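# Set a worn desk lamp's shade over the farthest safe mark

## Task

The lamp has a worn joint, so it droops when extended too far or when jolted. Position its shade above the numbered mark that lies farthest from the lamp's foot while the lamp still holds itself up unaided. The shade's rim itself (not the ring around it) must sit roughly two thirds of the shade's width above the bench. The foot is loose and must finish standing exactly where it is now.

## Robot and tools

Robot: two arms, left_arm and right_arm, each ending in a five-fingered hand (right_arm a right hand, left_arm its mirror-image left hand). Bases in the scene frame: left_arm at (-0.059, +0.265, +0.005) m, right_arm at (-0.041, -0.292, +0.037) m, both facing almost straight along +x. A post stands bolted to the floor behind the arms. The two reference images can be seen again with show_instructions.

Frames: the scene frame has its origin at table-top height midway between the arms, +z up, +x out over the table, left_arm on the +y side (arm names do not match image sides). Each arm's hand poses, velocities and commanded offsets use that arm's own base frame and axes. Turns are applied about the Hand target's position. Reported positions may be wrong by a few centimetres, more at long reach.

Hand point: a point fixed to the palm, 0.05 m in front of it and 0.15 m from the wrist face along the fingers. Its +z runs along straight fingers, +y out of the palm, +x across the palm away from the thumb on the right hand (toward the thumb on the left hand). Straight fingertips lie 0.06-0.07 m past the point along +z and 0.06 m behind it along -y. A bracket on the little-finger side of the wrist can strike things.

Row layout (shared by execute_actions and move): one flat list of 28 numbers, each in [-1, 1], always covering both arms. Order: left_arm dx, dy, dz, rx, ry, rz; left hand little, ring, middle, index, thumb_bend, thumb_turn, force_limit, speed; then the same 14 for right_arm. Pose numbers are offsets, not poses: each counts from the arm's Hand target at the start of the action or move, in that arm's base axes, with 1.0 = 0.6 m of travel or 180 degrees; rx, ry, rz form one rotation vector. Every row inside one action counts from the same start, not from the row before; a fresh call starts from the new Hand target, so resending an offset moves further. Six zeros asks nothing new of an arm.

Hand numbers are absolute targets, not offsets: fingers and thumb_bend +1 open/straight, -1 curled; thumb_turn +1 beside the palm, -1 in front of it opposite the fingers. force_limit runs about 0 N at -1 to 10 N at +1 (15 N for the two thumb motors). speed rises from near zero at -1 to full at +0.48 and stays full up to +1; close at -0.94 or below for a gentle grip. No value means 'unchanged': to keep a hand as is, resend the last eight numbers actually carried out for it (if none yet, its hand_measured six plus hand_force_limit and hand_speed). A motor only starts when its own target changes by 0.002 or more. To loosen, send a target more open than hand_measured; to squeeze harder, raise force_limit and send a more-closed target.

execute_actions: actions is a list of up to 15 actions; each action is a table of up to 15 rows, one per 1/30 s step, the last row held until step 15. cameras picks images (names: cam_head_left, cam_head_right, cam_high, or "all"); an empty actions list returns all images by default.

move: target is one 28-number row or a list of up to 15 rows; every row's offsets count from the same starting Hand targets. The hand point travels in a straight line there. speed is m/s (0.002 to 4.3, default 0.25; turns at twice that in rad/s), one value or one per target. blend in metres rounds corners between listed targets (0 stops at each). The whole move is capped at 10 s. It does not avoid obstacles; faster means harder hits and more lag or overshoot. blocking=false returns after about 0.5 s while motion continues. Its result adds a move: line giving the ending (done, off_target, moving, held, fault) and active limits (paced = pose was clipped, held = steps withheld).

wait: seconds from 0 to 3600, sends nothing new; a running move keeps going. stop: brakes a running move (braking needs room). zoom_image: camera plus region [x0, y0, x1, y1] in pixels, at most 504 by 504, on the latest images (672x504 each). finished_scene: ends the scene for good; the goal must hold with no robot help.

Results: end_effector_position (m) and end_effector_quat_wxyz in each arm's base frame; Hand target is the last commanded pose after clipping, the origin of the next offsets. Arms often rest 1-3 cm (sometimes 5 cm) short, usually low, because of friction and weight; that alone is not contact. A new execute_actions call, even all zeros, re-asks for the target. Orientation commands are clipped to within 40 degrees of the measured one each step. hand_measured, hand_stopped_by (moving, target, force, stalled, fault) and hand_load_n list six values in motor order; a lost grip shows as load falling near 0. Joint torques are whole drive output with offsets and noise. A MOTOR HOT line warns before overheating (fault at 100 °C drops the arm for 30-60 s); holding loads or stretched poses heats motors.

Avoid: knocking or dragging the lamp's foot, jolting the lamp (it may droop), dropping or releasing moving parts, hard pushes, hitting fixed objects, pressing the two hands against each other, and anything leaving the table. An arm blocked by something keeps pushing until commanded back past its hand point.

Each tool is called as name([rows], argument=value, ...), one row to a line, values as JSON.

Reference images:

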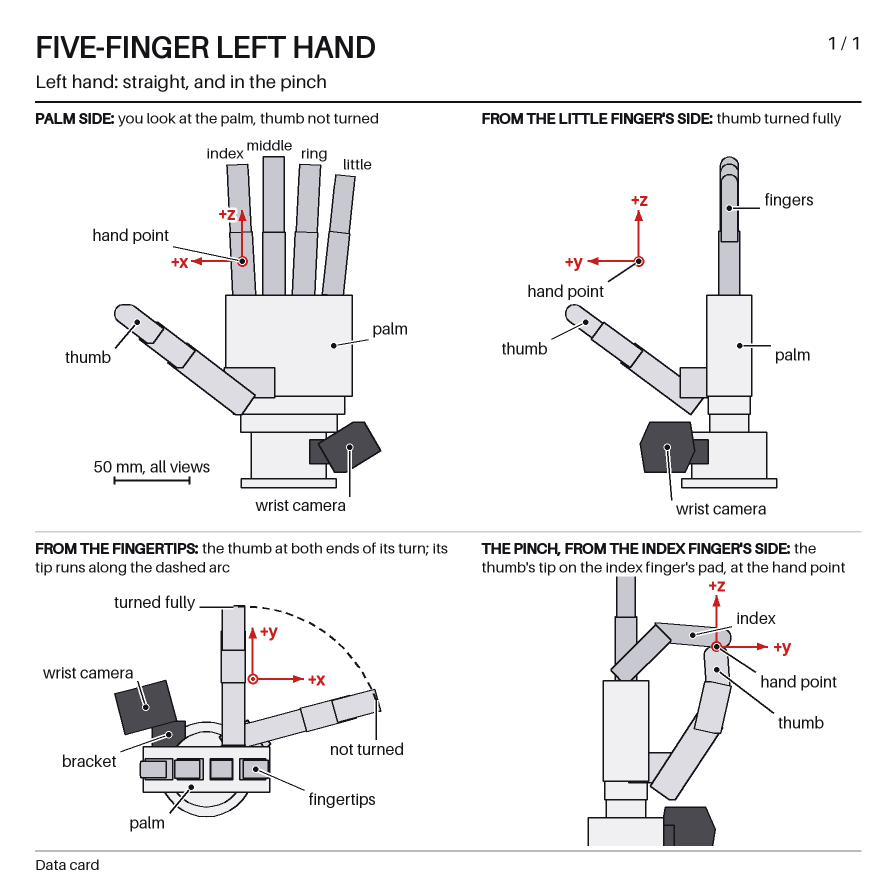

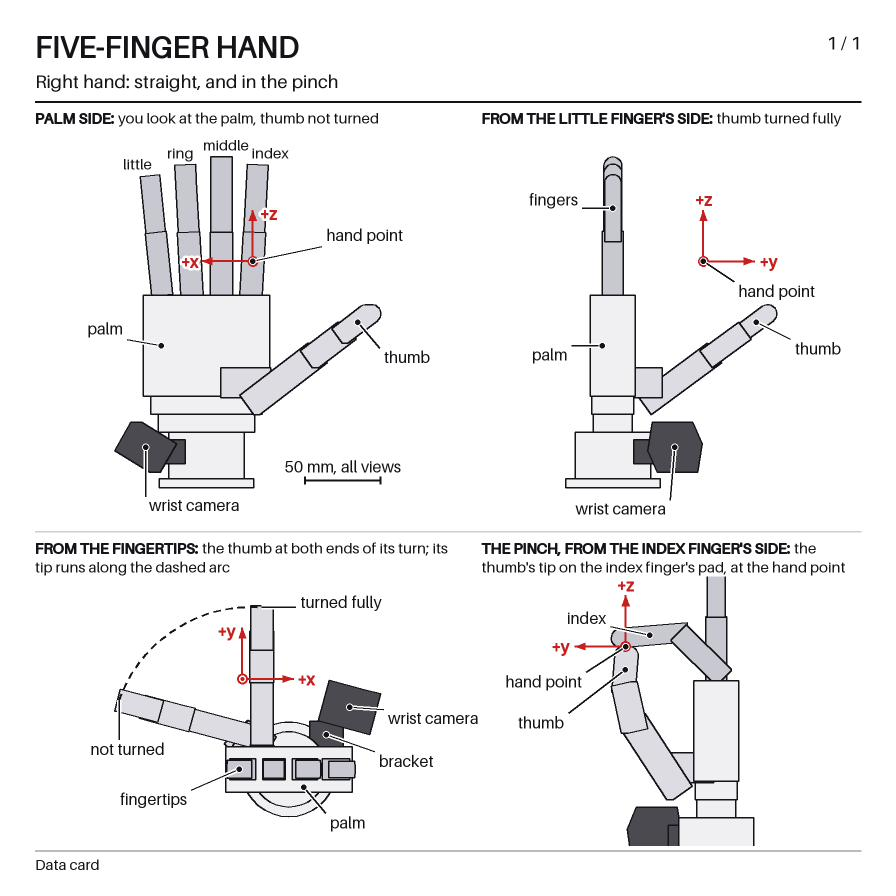

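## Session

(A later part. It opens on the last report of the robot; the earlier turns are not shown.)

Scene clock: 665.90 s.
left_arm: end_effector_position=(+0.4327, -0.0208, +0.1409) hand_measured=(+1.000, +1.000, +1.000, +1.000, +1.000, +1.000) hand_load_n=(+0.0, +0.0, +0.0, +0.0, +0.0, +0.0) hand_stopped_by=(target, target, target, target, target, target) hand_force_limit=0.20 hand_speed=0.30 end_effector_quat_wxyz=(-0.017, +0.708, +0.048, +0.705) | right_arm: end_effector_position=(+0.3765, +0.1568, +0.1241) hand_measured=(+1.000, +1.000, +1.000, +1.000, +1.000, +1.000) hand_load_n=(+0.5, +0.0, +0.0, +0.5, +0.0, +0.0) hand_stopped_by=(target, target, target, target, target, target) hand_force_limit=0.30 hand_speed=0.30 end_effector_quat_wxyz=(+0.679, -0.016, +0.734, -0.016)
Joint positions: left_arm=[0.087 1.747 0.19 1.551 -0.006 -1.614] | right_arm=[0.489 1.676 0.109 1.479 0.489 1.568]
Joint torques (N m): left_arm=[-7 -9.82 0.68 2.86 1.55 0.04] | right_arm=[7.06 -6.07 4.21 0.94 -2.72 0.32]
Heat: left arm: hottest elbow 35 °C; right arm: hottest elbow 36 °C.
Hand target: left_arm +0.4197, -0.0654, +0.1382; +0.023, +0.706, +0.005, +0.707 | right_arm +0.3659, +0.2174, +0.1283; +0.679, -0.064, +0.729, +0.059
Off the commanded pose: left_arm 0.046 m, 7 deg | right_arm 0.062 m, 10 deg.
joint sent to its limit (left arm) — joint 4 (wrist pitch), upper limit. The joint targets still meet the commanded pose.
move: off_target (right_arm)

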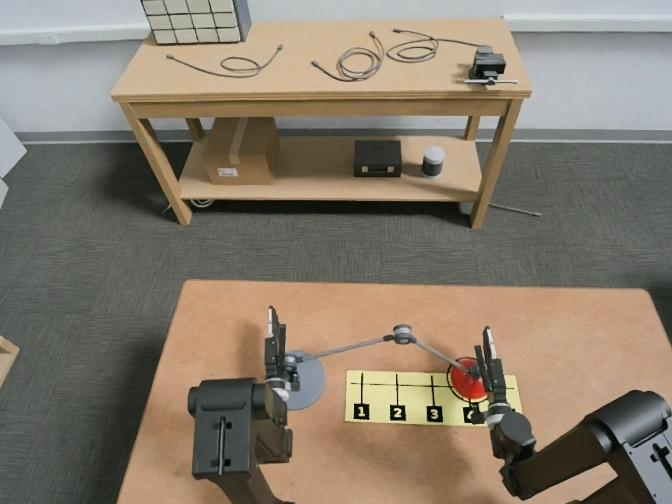

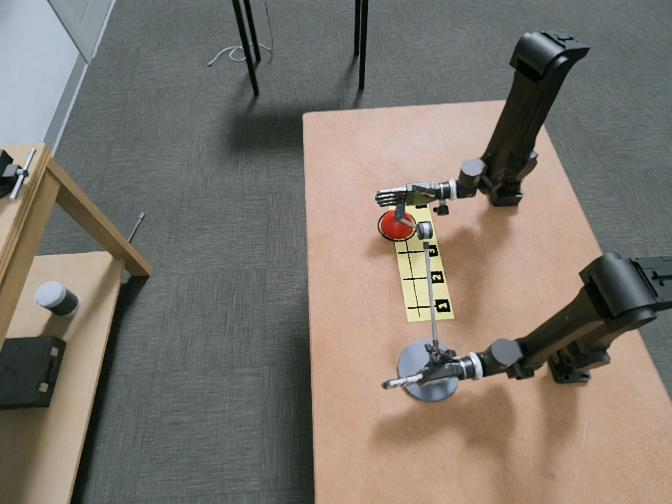

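move(target=[0,0,0,0,0,0,1,1,1,1,1,1,0.2,0.3,-0.01,0.02,0,0,0,0.02,1,1,1,1,1,1,0.3,0.3], speed=0.04, cameras=["cam_head_left","cam_high"])

zoom_image(camera="cam_head_left", region=[420, 340, 500, 410])

zoom_image(camera="cam_high", region=[370, 310, 520, 450])

Scene clock: 667.27 s.
left_arm: end_effector_position=(+0.4327, -0.0208, +0.1410) hand_measured=(+1.000, +1.000, +1.000, +1.000, +1.000, +1.000) hand_load_n=(+0.0, +0.0, +0.0, +0.0, +0.0, +0.0) hand_stopped_by=(target, target, target, target, target, target) hand_force_limit=0.20 hand_speed=0.30 end_effector_quat_wxyz=(-0.017, +0.708, +0.048, +0.705) | right_arm: end_effector_position=(+0.3731, +0.1669, +0.1253) hand_measured=(+1.000, +1.000, +1.000, +1.000, +1.000, +1.000) hand_load_n=(+0.0, +0.0, +0.0, +0.0, +0.0, -0.5) hand_stopped_by=(target, target, target, target, target, target) hand_force_limit=0.30 hand_speed=0.30 end_effector_quat_wxyz=(+0.680, -0.035, +0.733, +0.002)
Joint positions: left_arm=[0.087 1.747 0.19 1.551 -0.006 -1.614] | right_arm=[0.489 1.672 0.109 1.479 0.437 1.561]
Joint torques (N m): left_arm=[-7 -10.11 0.53 2.96 1.54 0.06] | right_arm=[6.89 -5.6 4.31 1.1 -3.09 0.34]
Heat: left arm: hottest elbow 35 °C; right arm: hottest elbow 36 °C.
Hand target: left_arm +0.4197, -0.0654, +0.1384; +0.023, +0.706, +0.005, +0.708 | right_arm +0.3599, +0.2293, +0.1282; +0.676, -0.087, +0.727, +0.080
Off the commanded pose: left_arm 0.046 m, 7 deg | right_arm 0.064 m, 11 deg.
joint sent to its limit (left arm) — joint 4 (wrist pitch), upper limit. The joint targets still meet the commanded pose.
move: off_target (right_arm)

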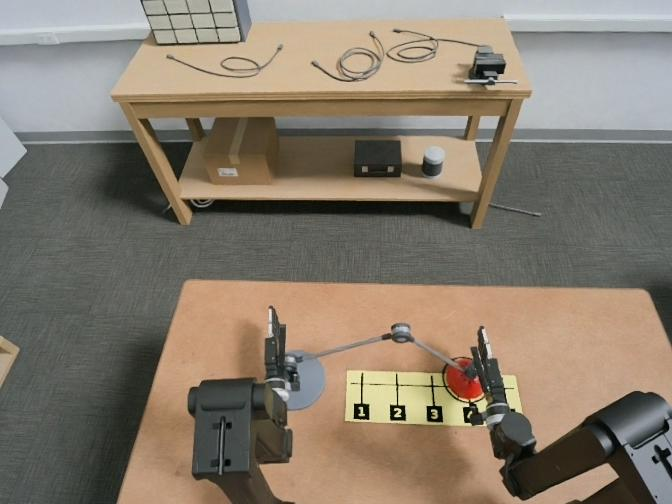

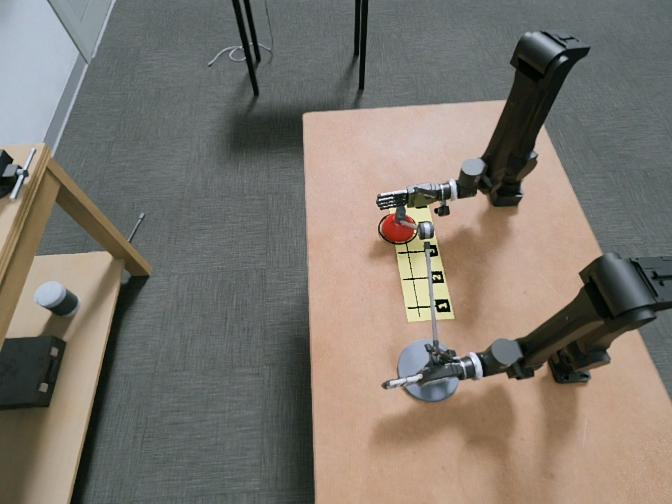

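Scaled by 6.300 from the camera's image (finer frame: 960x720).

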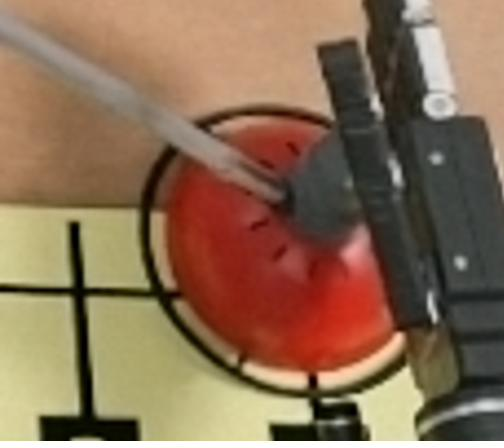

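Scaled by 3.360 from the camera's image (finer frame: 960x720).

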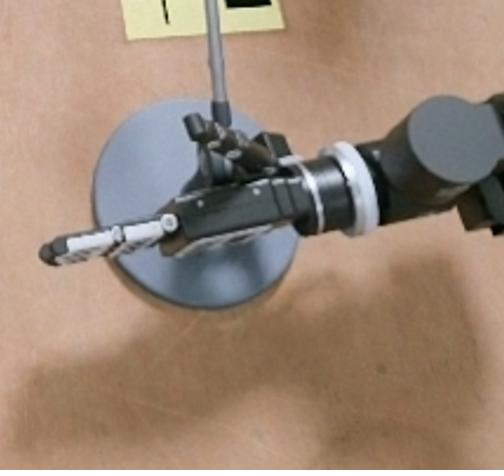

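move([
  [0,0,0,0,0,0,1,1,1,1,1,1,0.2,0.3,0,-0.075,0,0,0,0,1,1,1,1,1,1,0.3,0.3],
  [0,0.12,0,0,0,0,1,1,1,1,1,1,0.2,0.3,0,-0.075,0,0,0,0,1,1,1,1,1,1,0.3,0.3],
], speed=0.05, cameras=["cam_head_left","cam_high"])

zoom_image(camera="cam_head_left", region=[420, 340, 500, 410])

zoom_image(camera="cam_high", region=[370, 310, 520, 450])

Scene clock: 675.50 s.
left_arm: end_effector_position=(+0.4158, +0.0043, +0.1406) hand_measured=(+1.000, +1.000, +1.000, +1.000, +1.000, +1.000) hand_load_n=(+0.0, +0.0, +0.0, +0.0, +0.0, +0.0) hand_stopped_by=(target, target, target, target, target, target) hand_force_limit=0.20 hand_speed=0.30 end_effector_quat_wxyz=(+0.026, +0.710, +0.006, +0.704) | right_arm: end_effector_position=(+0.3677, +0.1699, +0.1271) hand_measured=(+1.000, +1.000, +1.000, +1.000, +1.000, +1.000) hand_load_n=(+0.0, +0.0, +0.0, +0.0, +0.0, +0.0) hand_stopped_by=(target, target, target, target, target, target) hand_force_limit=0.30 hand_speed=0.30 end_effector_quat_wxyz=(+0.678, -0.075, +0.730, +0.049)
Joint positions: left_arm=[0.3 1.747 0.187 1.551 0.328 -1.614] | right_arm=[0.39 1.668 0.098 1.493 0.215 1.558]
Joint torques (N m): left_arm=[-0.03 -8 3.33 2.59 0.08 0.08] | right_arm=[1.44 -4.6 1.48 2.35 -1.42 0.31]
Motor temperatures (°C): left_arm=[27 30 35 28 34 30] | right_arm=[32 32 36 28 37 29]
Heat: left arm: hottest elbow 35 °C; right arm: hottest wrist yaw 37 °C.
Hand target: left_arm +0.4198, +0.0067, +0.1383; +0.023, +0.706, +0.005, +0.708 | right_arm +0.3600, +0.1843, +0.1283; +0.676, -0.087, +0.727, +0.080
Off the commanded pose: left_arm 0.005 m, 1 deg | right_arm 0.016 m, 4 deg.
joint sent to its limit (left arm) — joint 4 (wrist pitch), upper limit. The joint targets still meet the commanded pose.
move: off_target (right_arm)

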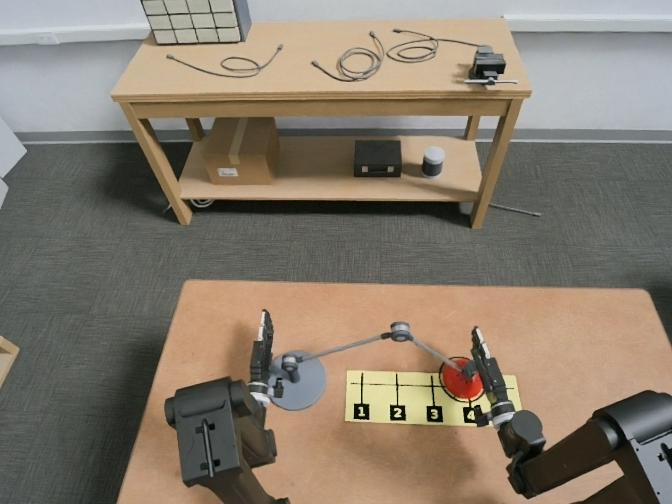

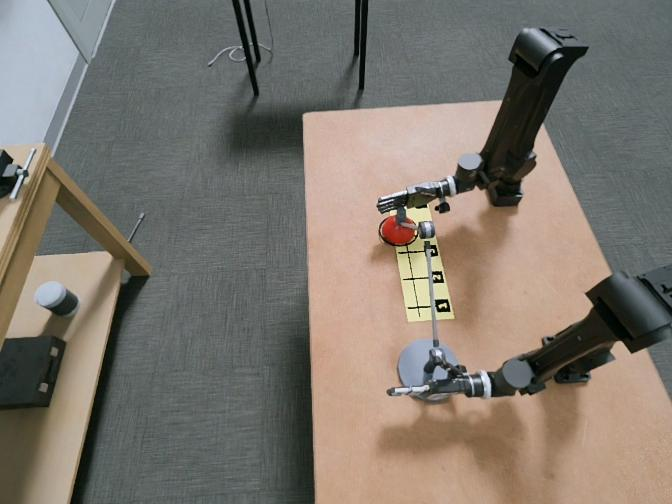

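Scaled by 6.300 from the camera's image (finer frame: 960x720).

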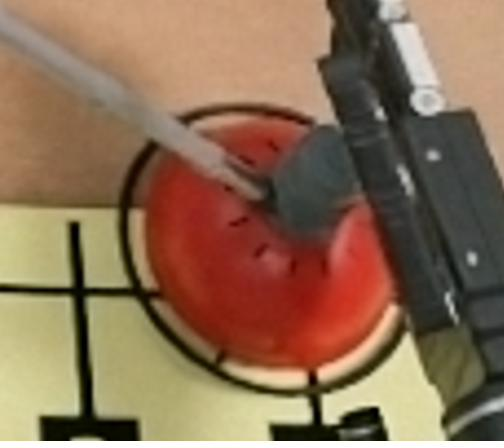

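Scaled by 3.360 from the camera's image (finer frame: 960x720).

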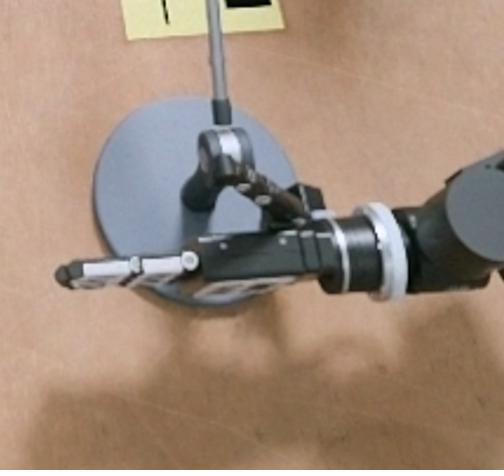

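move([
  [0,0.08,0.03,0,0,0,1,1,1,1,1,1,0.2,0.3,0,-0.05,0,0,0,0,1,1,1,1,1,1,0.3,0.3],
  [-0.1,0.2,0.12,0,0,0,1,1,1,1,1,1,0.2,0.3,0,-0.15,0,0,0,0,1,1,1,1,1,1,0.3,0.3],
], speed=0.15, cameras=["cam_head_left","cam_high"])

zoom_image(camera="cam_head_left", region=[420, 340, 500, 410])

zoom_image(camera="cam_head_left", region=[240, 330, 350, 420])

zoom_image(camera="cam_high", region=[370, 310, 490, 430])

Scene clock: 678.03 s.
left_arm: end_effector_position=(+0.3551, +0.1211, +0.2039) hand_measured=(+1.000, +1.000, +1.000, +1.000, +1.000, +1.000) hand_load_n=(+0.0, +0.0, +0.0, +0.0, +0.0, -0.5) hand_stopped_by=(target, target, target, target, target, target) hand_force_limit=0.20 hand_speed=0.30 end_effector_quat_wxyz=(+0.026, +0.709, +0.009, +0.705) | right_arm: end_effector_position=(+0.3619, +0.0975, +0.1315) hand_measured=(+1.000, +1.000, +1.000, +1.000, +1.000, +1.000) hand_load_n=(+0.0, +0.0, +0.0, +0.0, +0.0, +0.0) hand_stopped_by=(target, target, target, target, target, target) hand_force_limit=0.30 hand_speed=0.30 end_effector_quat_wxyz=(+0.677, -0.088, +0.725, +0.085)
Joint positions: left_arm=[0.851 1.345 0.23 1.106 0.876 -1.614] | right_arm=[-0.042 1.668 0.062 1.536 -0.287 1.555]
Joint torques (N m): left_arm=[-0.56 -6.83 7.12 1.47 0.06 0] | right_arm=[-0.32 -4.48 0.84 2.28 -0.16 0.02]
Heat: left arm: hottest elbow 35 °C; right arm: hottest wrist yaw 37 °C.
Hand target: left_arm +0.3598, +0.1266, +0.2102; +0.023, +0.706, +0.005, +0.707 | right_arm +0.3599, +0.0944, +0.1283; +0.676, -0.087, +0.727, +0.080
Off the commanded pose: left_arm 0.010 m, 1 deg | right_arm 0.005 m, 1 deg.
move: done

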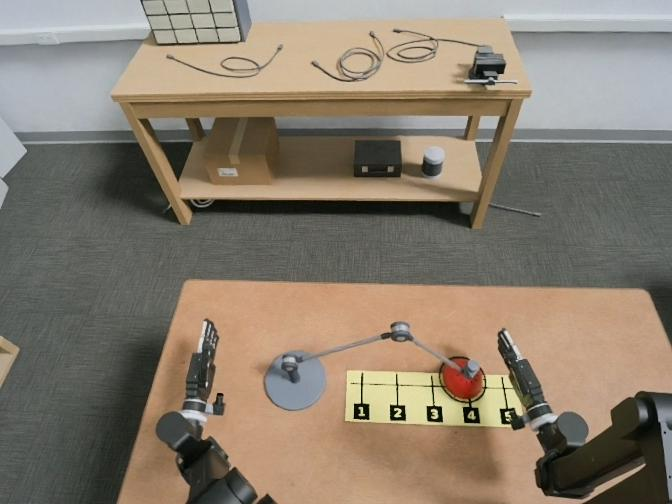

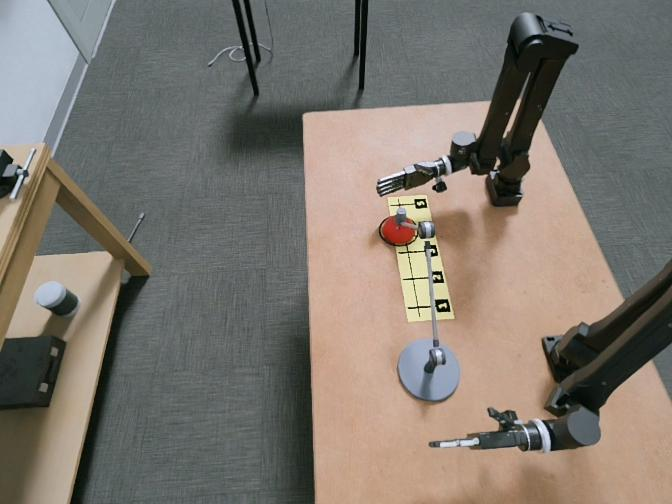

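Scaled by 6.300 from the camera's image (finer frame: 960x720).

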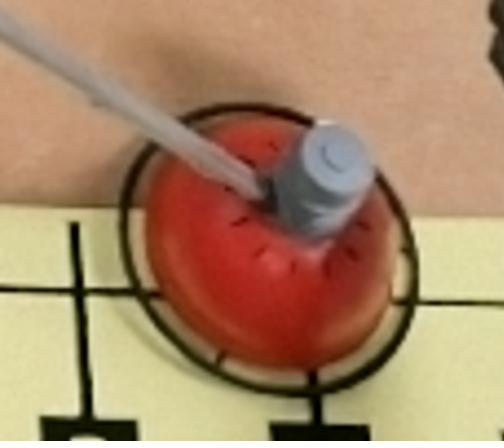

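Scaled by 4.582 from the camera's image (finer frame: 960x720).

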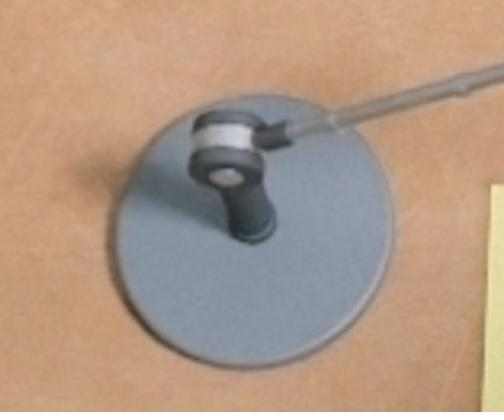

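Scaled by 4.200 from the camera's image (finer frame: 960x720).

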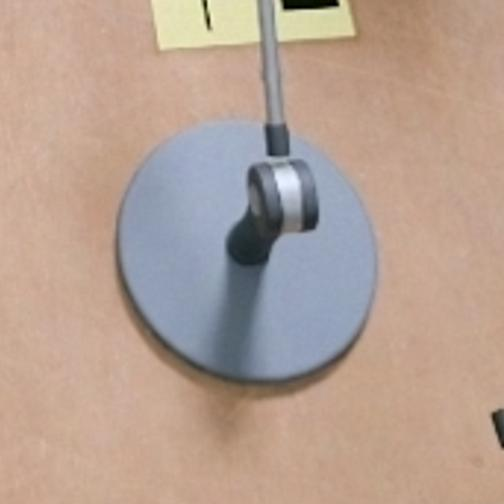

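zoom_image(camera="cam_high", region=[370, 190, 450, 330])

Scaled by 3.600 from the camera's image (finer frame: 960x720).

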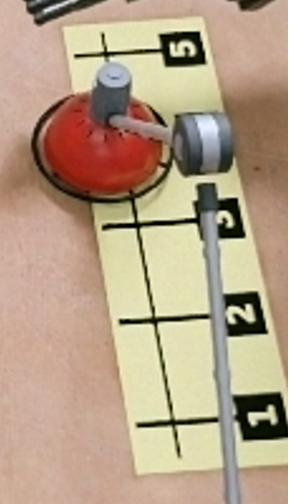

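move([
  [0,0,0.433,0,0,0,1,1,1,1,1,-1,0.2,0.3,0.05,-0.12,0.05,0,0,0,1,1,1,1,1,1,0.3,0.3],
  [0,-0.738,0.433,0,0,0,1,1,1,1,1,-1,0.2,0.3,0.05,-0.12,0.05,0,0,0,1,1,1,1,1,1,0.3,0.3],
  [-0.183,-0.738,0.433,0,0,0,1,1,1,1,1,-1,0.2,0.3,0.05,-0.12,0.05,0,0,0,1,1,1,1,1,1,0.3,0.3],
  [-0.183,-0.738,0.0167,0,0,0,1,1,1,1,1,-1,0.2,0.3,0.05,-0.12,0.05,0,0,0,1,1,1,1,1,1,0.3,0.3],
], speed=0.25, blend=[0.05,0.04,0.04,0], cameras=["cam_head_left","cam_high"])

Scene clock: 689.53 s.
left_arm: end_effector_position=(+0.2516, -0.3173, +0.2279) hand_measured=(+1.000, +1.000, +1.000, +1.000, +1.000, -1.000) hand_load_n=(+0.0, +0.0, +0.0, +0.0, +0.0, +0.0) hand_stopped_by=(target, target, target, target, target, target) hand_force_limit=0.20 hand_speed=0.30 end_effector_quat_wxyz=(+0.029, +0.706, +0.014, +0.708) | right_arm: end_effector_position=(+0.3825, +0.0299, +0.1515) hand_measured=(+1.000, +1.000, +1.000, +1.000, +1.000, +1.000) hand_load_n=(+0.0, +0.0, +0.0, +0.0, +0.0, +0.0) hand_stopped_by=(target, target, target, target, target, target) hand_force_limit=0.30 hand_speed=0.30 end_effector_quat_wxyz=(+0.669, -0.086, +0.732, +0.090)
Joint positions: left_arm=[-1.342 1.286 0.288 1.01 -1.321 -1.62] | right_arm=[-0.351 1.466 0.153 1.207 -0.599 1.527]
Joint torques (N m): left_arm=[-0.85 -4.66 5.2 2.61 0.08 0.12] | right_arm=[-1.44 -5.66 6.05 1.17 -0.2 0]
Heat: left arm: hottest elbow 35 °C; right arm: hottest elbow 35 °C.
Hand target: left_arm +0.2501, -0.3161, +0.2201; +0.023, +0.706, +0.005, +0.708 | right_arm +0.3899, +0.0224, +0.1583; +0.676, -0.087, +0.727, +0.080
Off the commanded pose: left_arm 0.008 m, 1 deg | right_arm 0.013 m, 1 deg.
move: off_target (right_arm)

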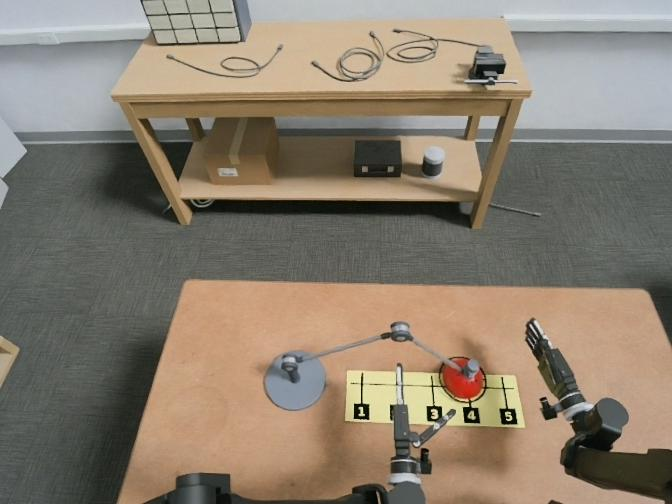

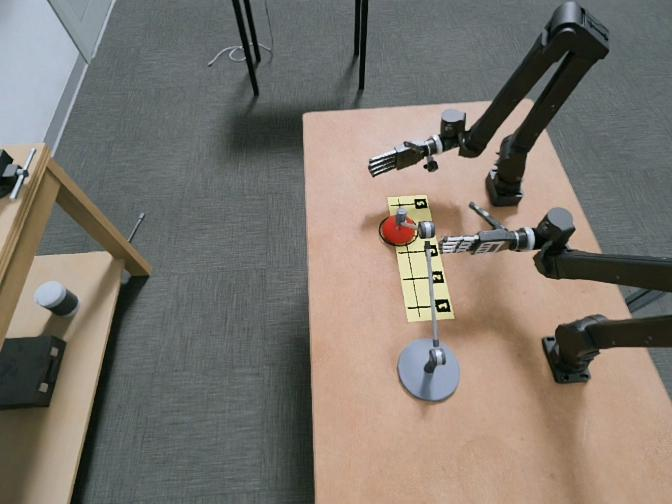

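move(target=[0.167,0,0,0,0,0,1,1,1,1,1,-1,0.2,0.3,0,0,0,0,0,0,1,1,1,1,1,1,0.3,0.3], speed=0.1, cameras=["cam_head_left","cam_high"])

zoom_image(camera="cam_high", region=[370, 190, 490, 310])

zoom_image(camera="cam_head_left", region=[350, 300, 470, 420])

Scene clock: 691.40 s.
left_arm: end_effector_position=(+0.3443, -0.3084, +0.2114) hand_measured=(+1.000, +1.000, +1.000, +1.000, +1.000, -1.000) hand_load_n=(+0.0, +0.0, +0.0, +0.0, +0.0, -0.5) hand_stopped_by=(target, target, target, target, target, target) hand_force_limit=0.20 hand_speed=0.30 end_effector_quat_wxyz=(+0.018, +0.713, -0.001, +0.701) | right_arm: end_effector_position=(+0.3825, +0.0299, +0.1515) hand_measured=(+1.000, +1.000, +1.000, +1.000, +1.000, +1.000) hand_load_n=(+0.0, +0.0, +0.0, +0.0, +0.0, -0.5) hand_stopped_by=(target, target, target, target, target, target) hand_force_limit=0.30 hand_speed=0.30 end_effector_quat_wxyz=(+0.669, -0.086, +0.732, +0.090)
Joint positions: left_arm=[-1.014 1.394 0.346 1.02 -0.987 -1.618] | right_arm=[-0.351 1.466 0.153 1.207 -0.599 1.527]
Joint torques (N m): left_arm=[-0.91 -6.36 7.92 2.7 0.07 0.06] | right_arm=[-2.02 -5.83 5.67 1.05 -0.17 -0.02]
Heat: left arm: hottest elbow 35 °C; right arm: hottest elbow 35 °C.
Hand target: left_arm +0.3503, -0.3161, +0.2200; +0.023, +0.706, +0.005, +0.707 | right_arm +0.3899, +0.0224, +0.1583; +0.676, -0.087, +0.727, +0.080
Off the commanded pose: left_arm 0.013 m, 1 deg | right_arm 0.013 m, 2 deg.
move: off_target (left_arm)

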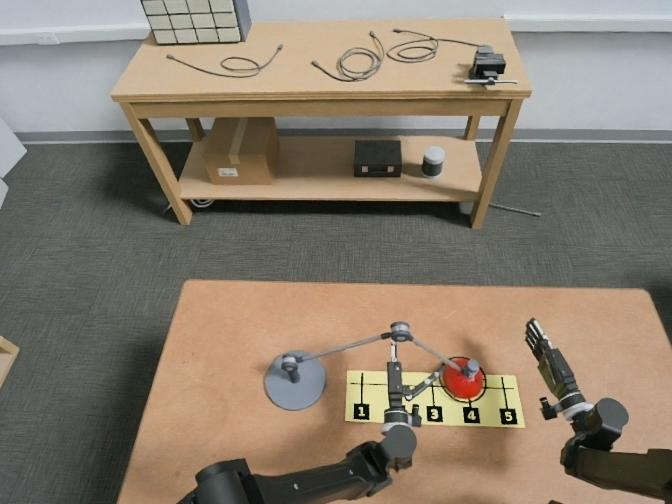

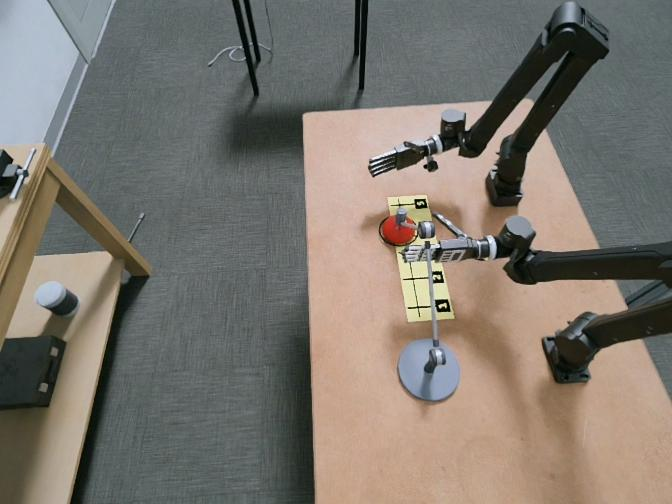

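Scaled by 4.200 from the camera's image (finer frame: 960x720).

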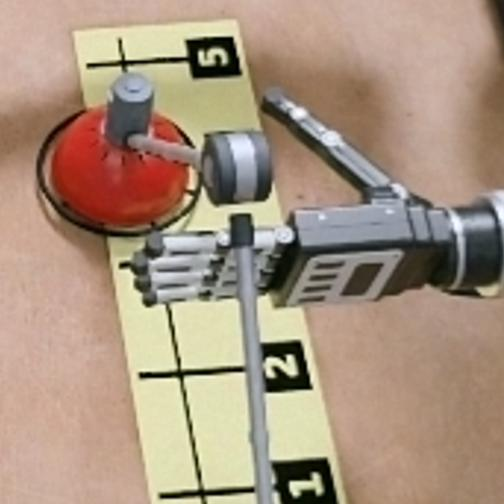

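Scaled by 4.200 from the camera's image (finer frame: 960x720).

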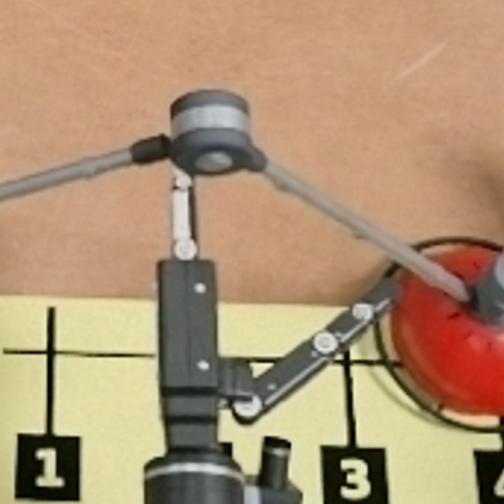

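move(target=[0,-0.012,0.0417,0,0,0,1,1,1,1,1,-1,0.2,0.3,0,0,0,0,0,0,1,1,1,1,1,1,0.3,0.3], speed=0.06, cameras=["cam_head_left","cam_high"])

zoom_image(camera="cam_high", region=[370, 190, 490, 310])

zoom_image(camera="cam_head_left", region=[350, 300, 470, 420])

Scene clock: 692.83 s.
left_arm: end_effector_position=(+0.3477, -0.3136, +0.2342) hand_measured=(+1.000, +1.000, +1.000, +1.000, +1.000, -1.000) hand_load_n=(+0.0, +0.0, +0.0, +0.0, +0.0, +0.0) hand_stopped_by=(target, target, target, target, target, target) hand_force_limit=0.20 hand_speed=0.30 end_effector_quat_wxyz=(+0.019, +0.710, +0.005, +0.704) | right_arm: end_effector_position=(+0.3825, +0.0299, +0.1515) hand_measured=(+1.000, +1.000, +1.000, +1.000, +1.000, +1.000) hand_load_n=(+0.0, +0.0, +0.0, +0.0, +0.0, -0.5) hand_stopped_by=(target, target, target, target, target, target) hand_force_limit=0.30 hand_speed=0.30 end_effector_quat_wxyz=(+0.669, -0.086, +0.732, +0.090)
Joint positions: left_arm=[-1.017 1.331 0.382 0.936 -0.996 -1.616] | right_arm=[-0.351 1.466 0.153 1.207 -0.599 1.527]
Joint torques (N m): left_arm=[-0.97 -7.71 8.57 1.47 -0.01 0.09] | right_arm=[-1.14 -6.83 5.85 1.28 -0.13 -0.02]
Heat: left arm: hottest elbow 35 °C; right arm: hottest elbow 35 °C.
Hand target: left_arm +0.3502, -0.3233, +0.2450; +0.023, +0.706, +0.005, +0.707 | right_arm +0.3899, +0.0224, +0.1583; +0.676, -0.087, +0.727, +0.080
Off the commanded pose: left_arm 0.015 m, 1 deg | right_arm 0.013 m, 2 deg.
move: off_target (left_arm)

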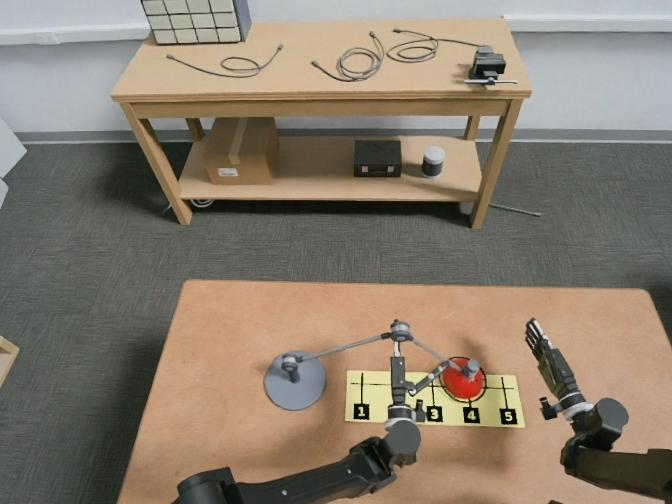

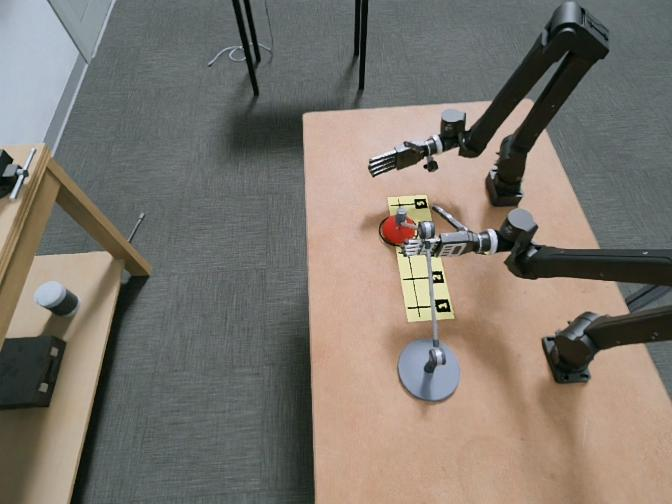

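Scaled by 4.200 from the camera's image (finer frame: 960x720).

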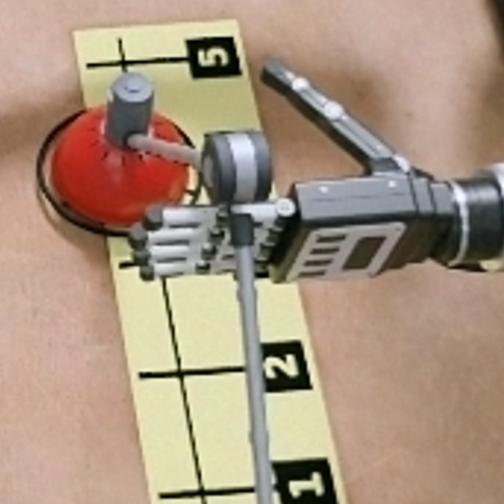

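Scaled by 4.200 from the camera's image (finer frame: 960x720).

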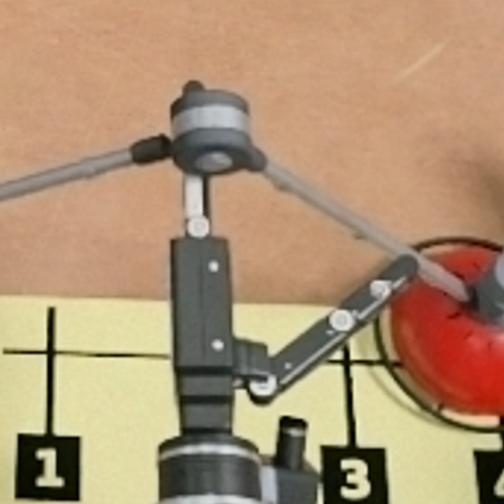

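move(target=[0,-0.008,0.03,0,0,0,1,1,1,1,1,-1,0.2,0.3,0,0,0,0,0,0,1,1,1,1,1,1,0.3,0.3], speed=0.04, cameras=["cam_head_left","cam_high"])

zoom_image(camera="cam_high", region=[370, 190, 490, 310])

zoom_image(camera="cam_head_left", region=[350, 300, 470, 420])

Scene clock: 694.00 s.
left_arm: end_effector_position=(+0.3475, -0.3182, +0.2469) hand_measured=(+1.000, +1.000, +1.000, +1.000, +1.000, -1.000) hand_load_n=(+0.0, +0.0, +0.0, +0.0, +0.0, -0.5) hand_stopped_by=(target, target, target, target, target, target) hand_force_limit=0.20 hand_speed=0.30 end_effector_quat_wxyz=(+0.016, +0.712, +0.002, +0.702) | right_arm: end_effector_position=(+0.3825, +0.0299, +0.1515) hand_measured=(+1.000, +1.000, +1.000, +1.000, +1.000, +1.000) hand_load_n=(+0.0, +0.0, +0.0, +0.0, +0.0, +0.0) hand_stopped_by=(target, target, target, target, target, target) hand_force_limit=0.30 hand_speed=0.30 end_effector_quat_wxyz=(+0.669, -0.086, +0.732, +0.090)
Joint positions: left_arm=[-1.025 1.284 0.406 0.855 -1.004 -1.616] | right_arm=[-0.351 1.466 0.153 1.207 -0.599 1.527]
Joint torques (N m): left_arm=[-1.44 -8.18 9.39 1.28 -0.02 0.07] | right_arm=[-1.79 -6.12 5.7 1.54 -0.17 -0.06]
Heat: left arm: hottest elbow 35 °C; right arm: hottest elbow 35 °C.
Hand target: left_arm +0.3503, -0.3281, +0.2632; +0.023, +0.706, +0.005, +0.708 | right_arm +0.3899, +0.0224, +0.1583; +0.676, -0.087, +0.727, +0.080
Off the commanded pose: left_arm 0.019 m, 1 deg | right_arm 0.013 m, 2 deg.
move: off_target (left_arm)

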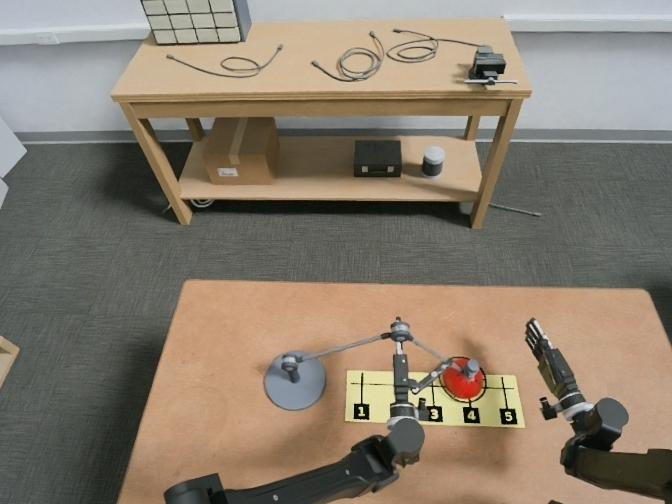

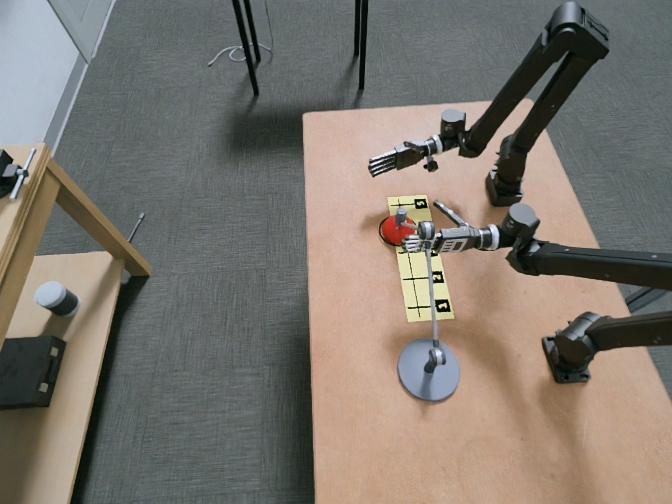

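Scaled by 4.200 from the camera's image (finer frame: 960x720).

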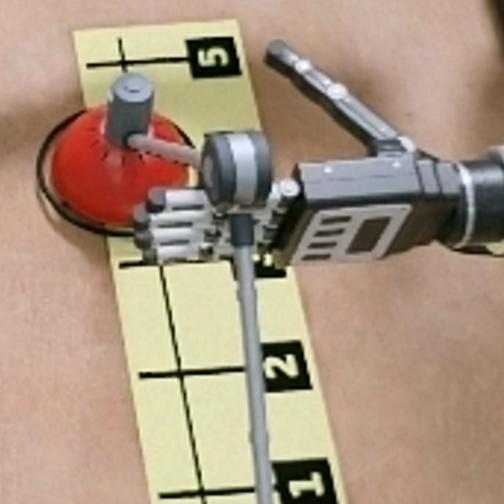

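Scaled by 4.200 from the camera's image (finer frame: 960x720).

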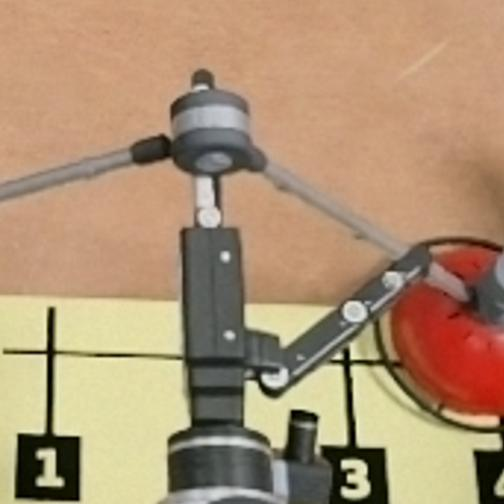

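move(target=[0,0,0.025,0,0,0,1,1,1,1,1,-1,0.2,0.3,0,0,0,0,0,0,1,1,1,1,1,1,0.3,0.3], speed=0.03, cameras=["cam_head_left","cam_high"])

zoom_image(camera="cam_high", region=[370, 190, 490, 310])

zoom_image(camera="cam_head_left", region=[350, 300, 470, 420])

Scene clock: 695.13 s.
left_arm: end_effector_position=(+0.3465, -0.3165, +0.2467) hand_measured=(+1.000, +1.000, +1.000, +1.000, +1.000, -1.000) hand_load_n=(+0.0, +0.0, +0.0, +0.0, -0.5, -0.5) hand_stopped_by=(target, target, target, target, target, target) hand_force_limit=0.20 hand_speed=0.30 end_effector_quat_wxyz=(+0.005, +0.718, -0.009, +0.696) | right_arm: end_effector_position=(+0.3825, +0.0299, +0.1515) hand_measured=(+1.000, +1.000, +1.000, +1.000, +1.000, +1.000) hand_load_n=(+0.0, +0.0, +0.0, +0.0, +0.0, +0.0) hand_stopped_by=(target, target, target, target, target, target) hand_force_limit=0.30 hand_speed=0.30 end_effector_quat_wxyz=(+0.669, -0.086, +0.732, +0.090)
Joint positions: left_arm=[-1.025 1.246 0.408 0.778 -1.004 -1.615] | right_arm=[-0.351 1.466 0.153 1.207 -0.599 1.527]
Joint torques (N m): left_arm=[-1.38 -8.82 10.74 1.92 -0.1 0.08] | right_arm=[-1.03 -5.95 5.67 1.26 -0.17 -0.01]
Heat: left arm: hottest elbow 35 °C; right arm: hottest elbow 35 °C.
Hand target: left_arm +0.3502, -0.3281, +0.2780; +0.023, +0.706, +0.005, +0.707 | right_arm +0.3899, +0.0224, +0.1583; +0.676, -0.087, +0.727, +0.080
Off the commanded pose: left_arm 0.034 m, 3 deg | right_arm 0.013 m, 2 deg.
move: off_target (left_arm)

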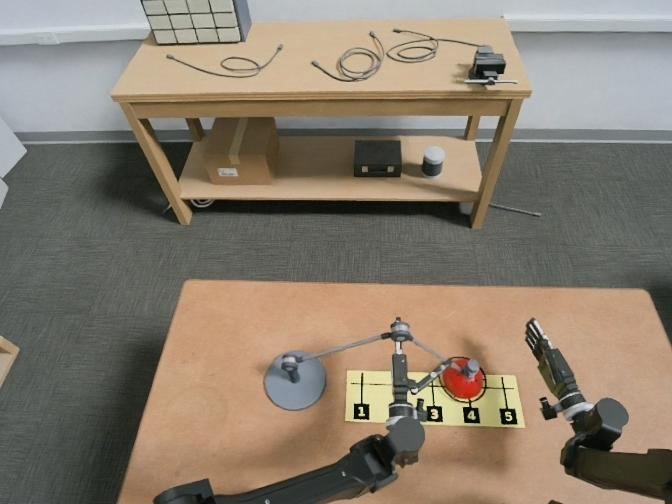

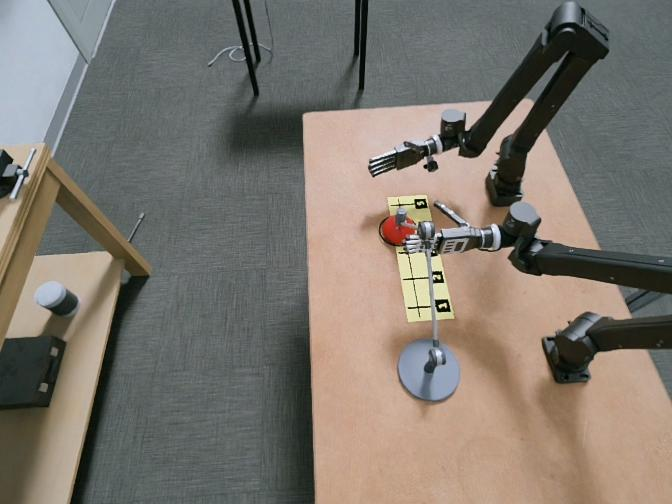

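Scaled by 4.200 from the camera's image (finer frame: 960x720).

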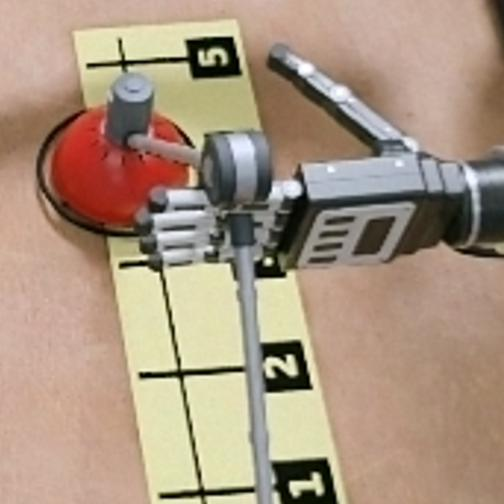

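Scaled by 4.200 from the camera's image (finer frame: 960x720).

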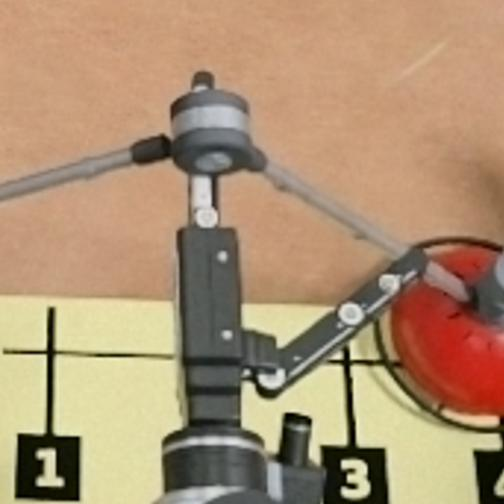

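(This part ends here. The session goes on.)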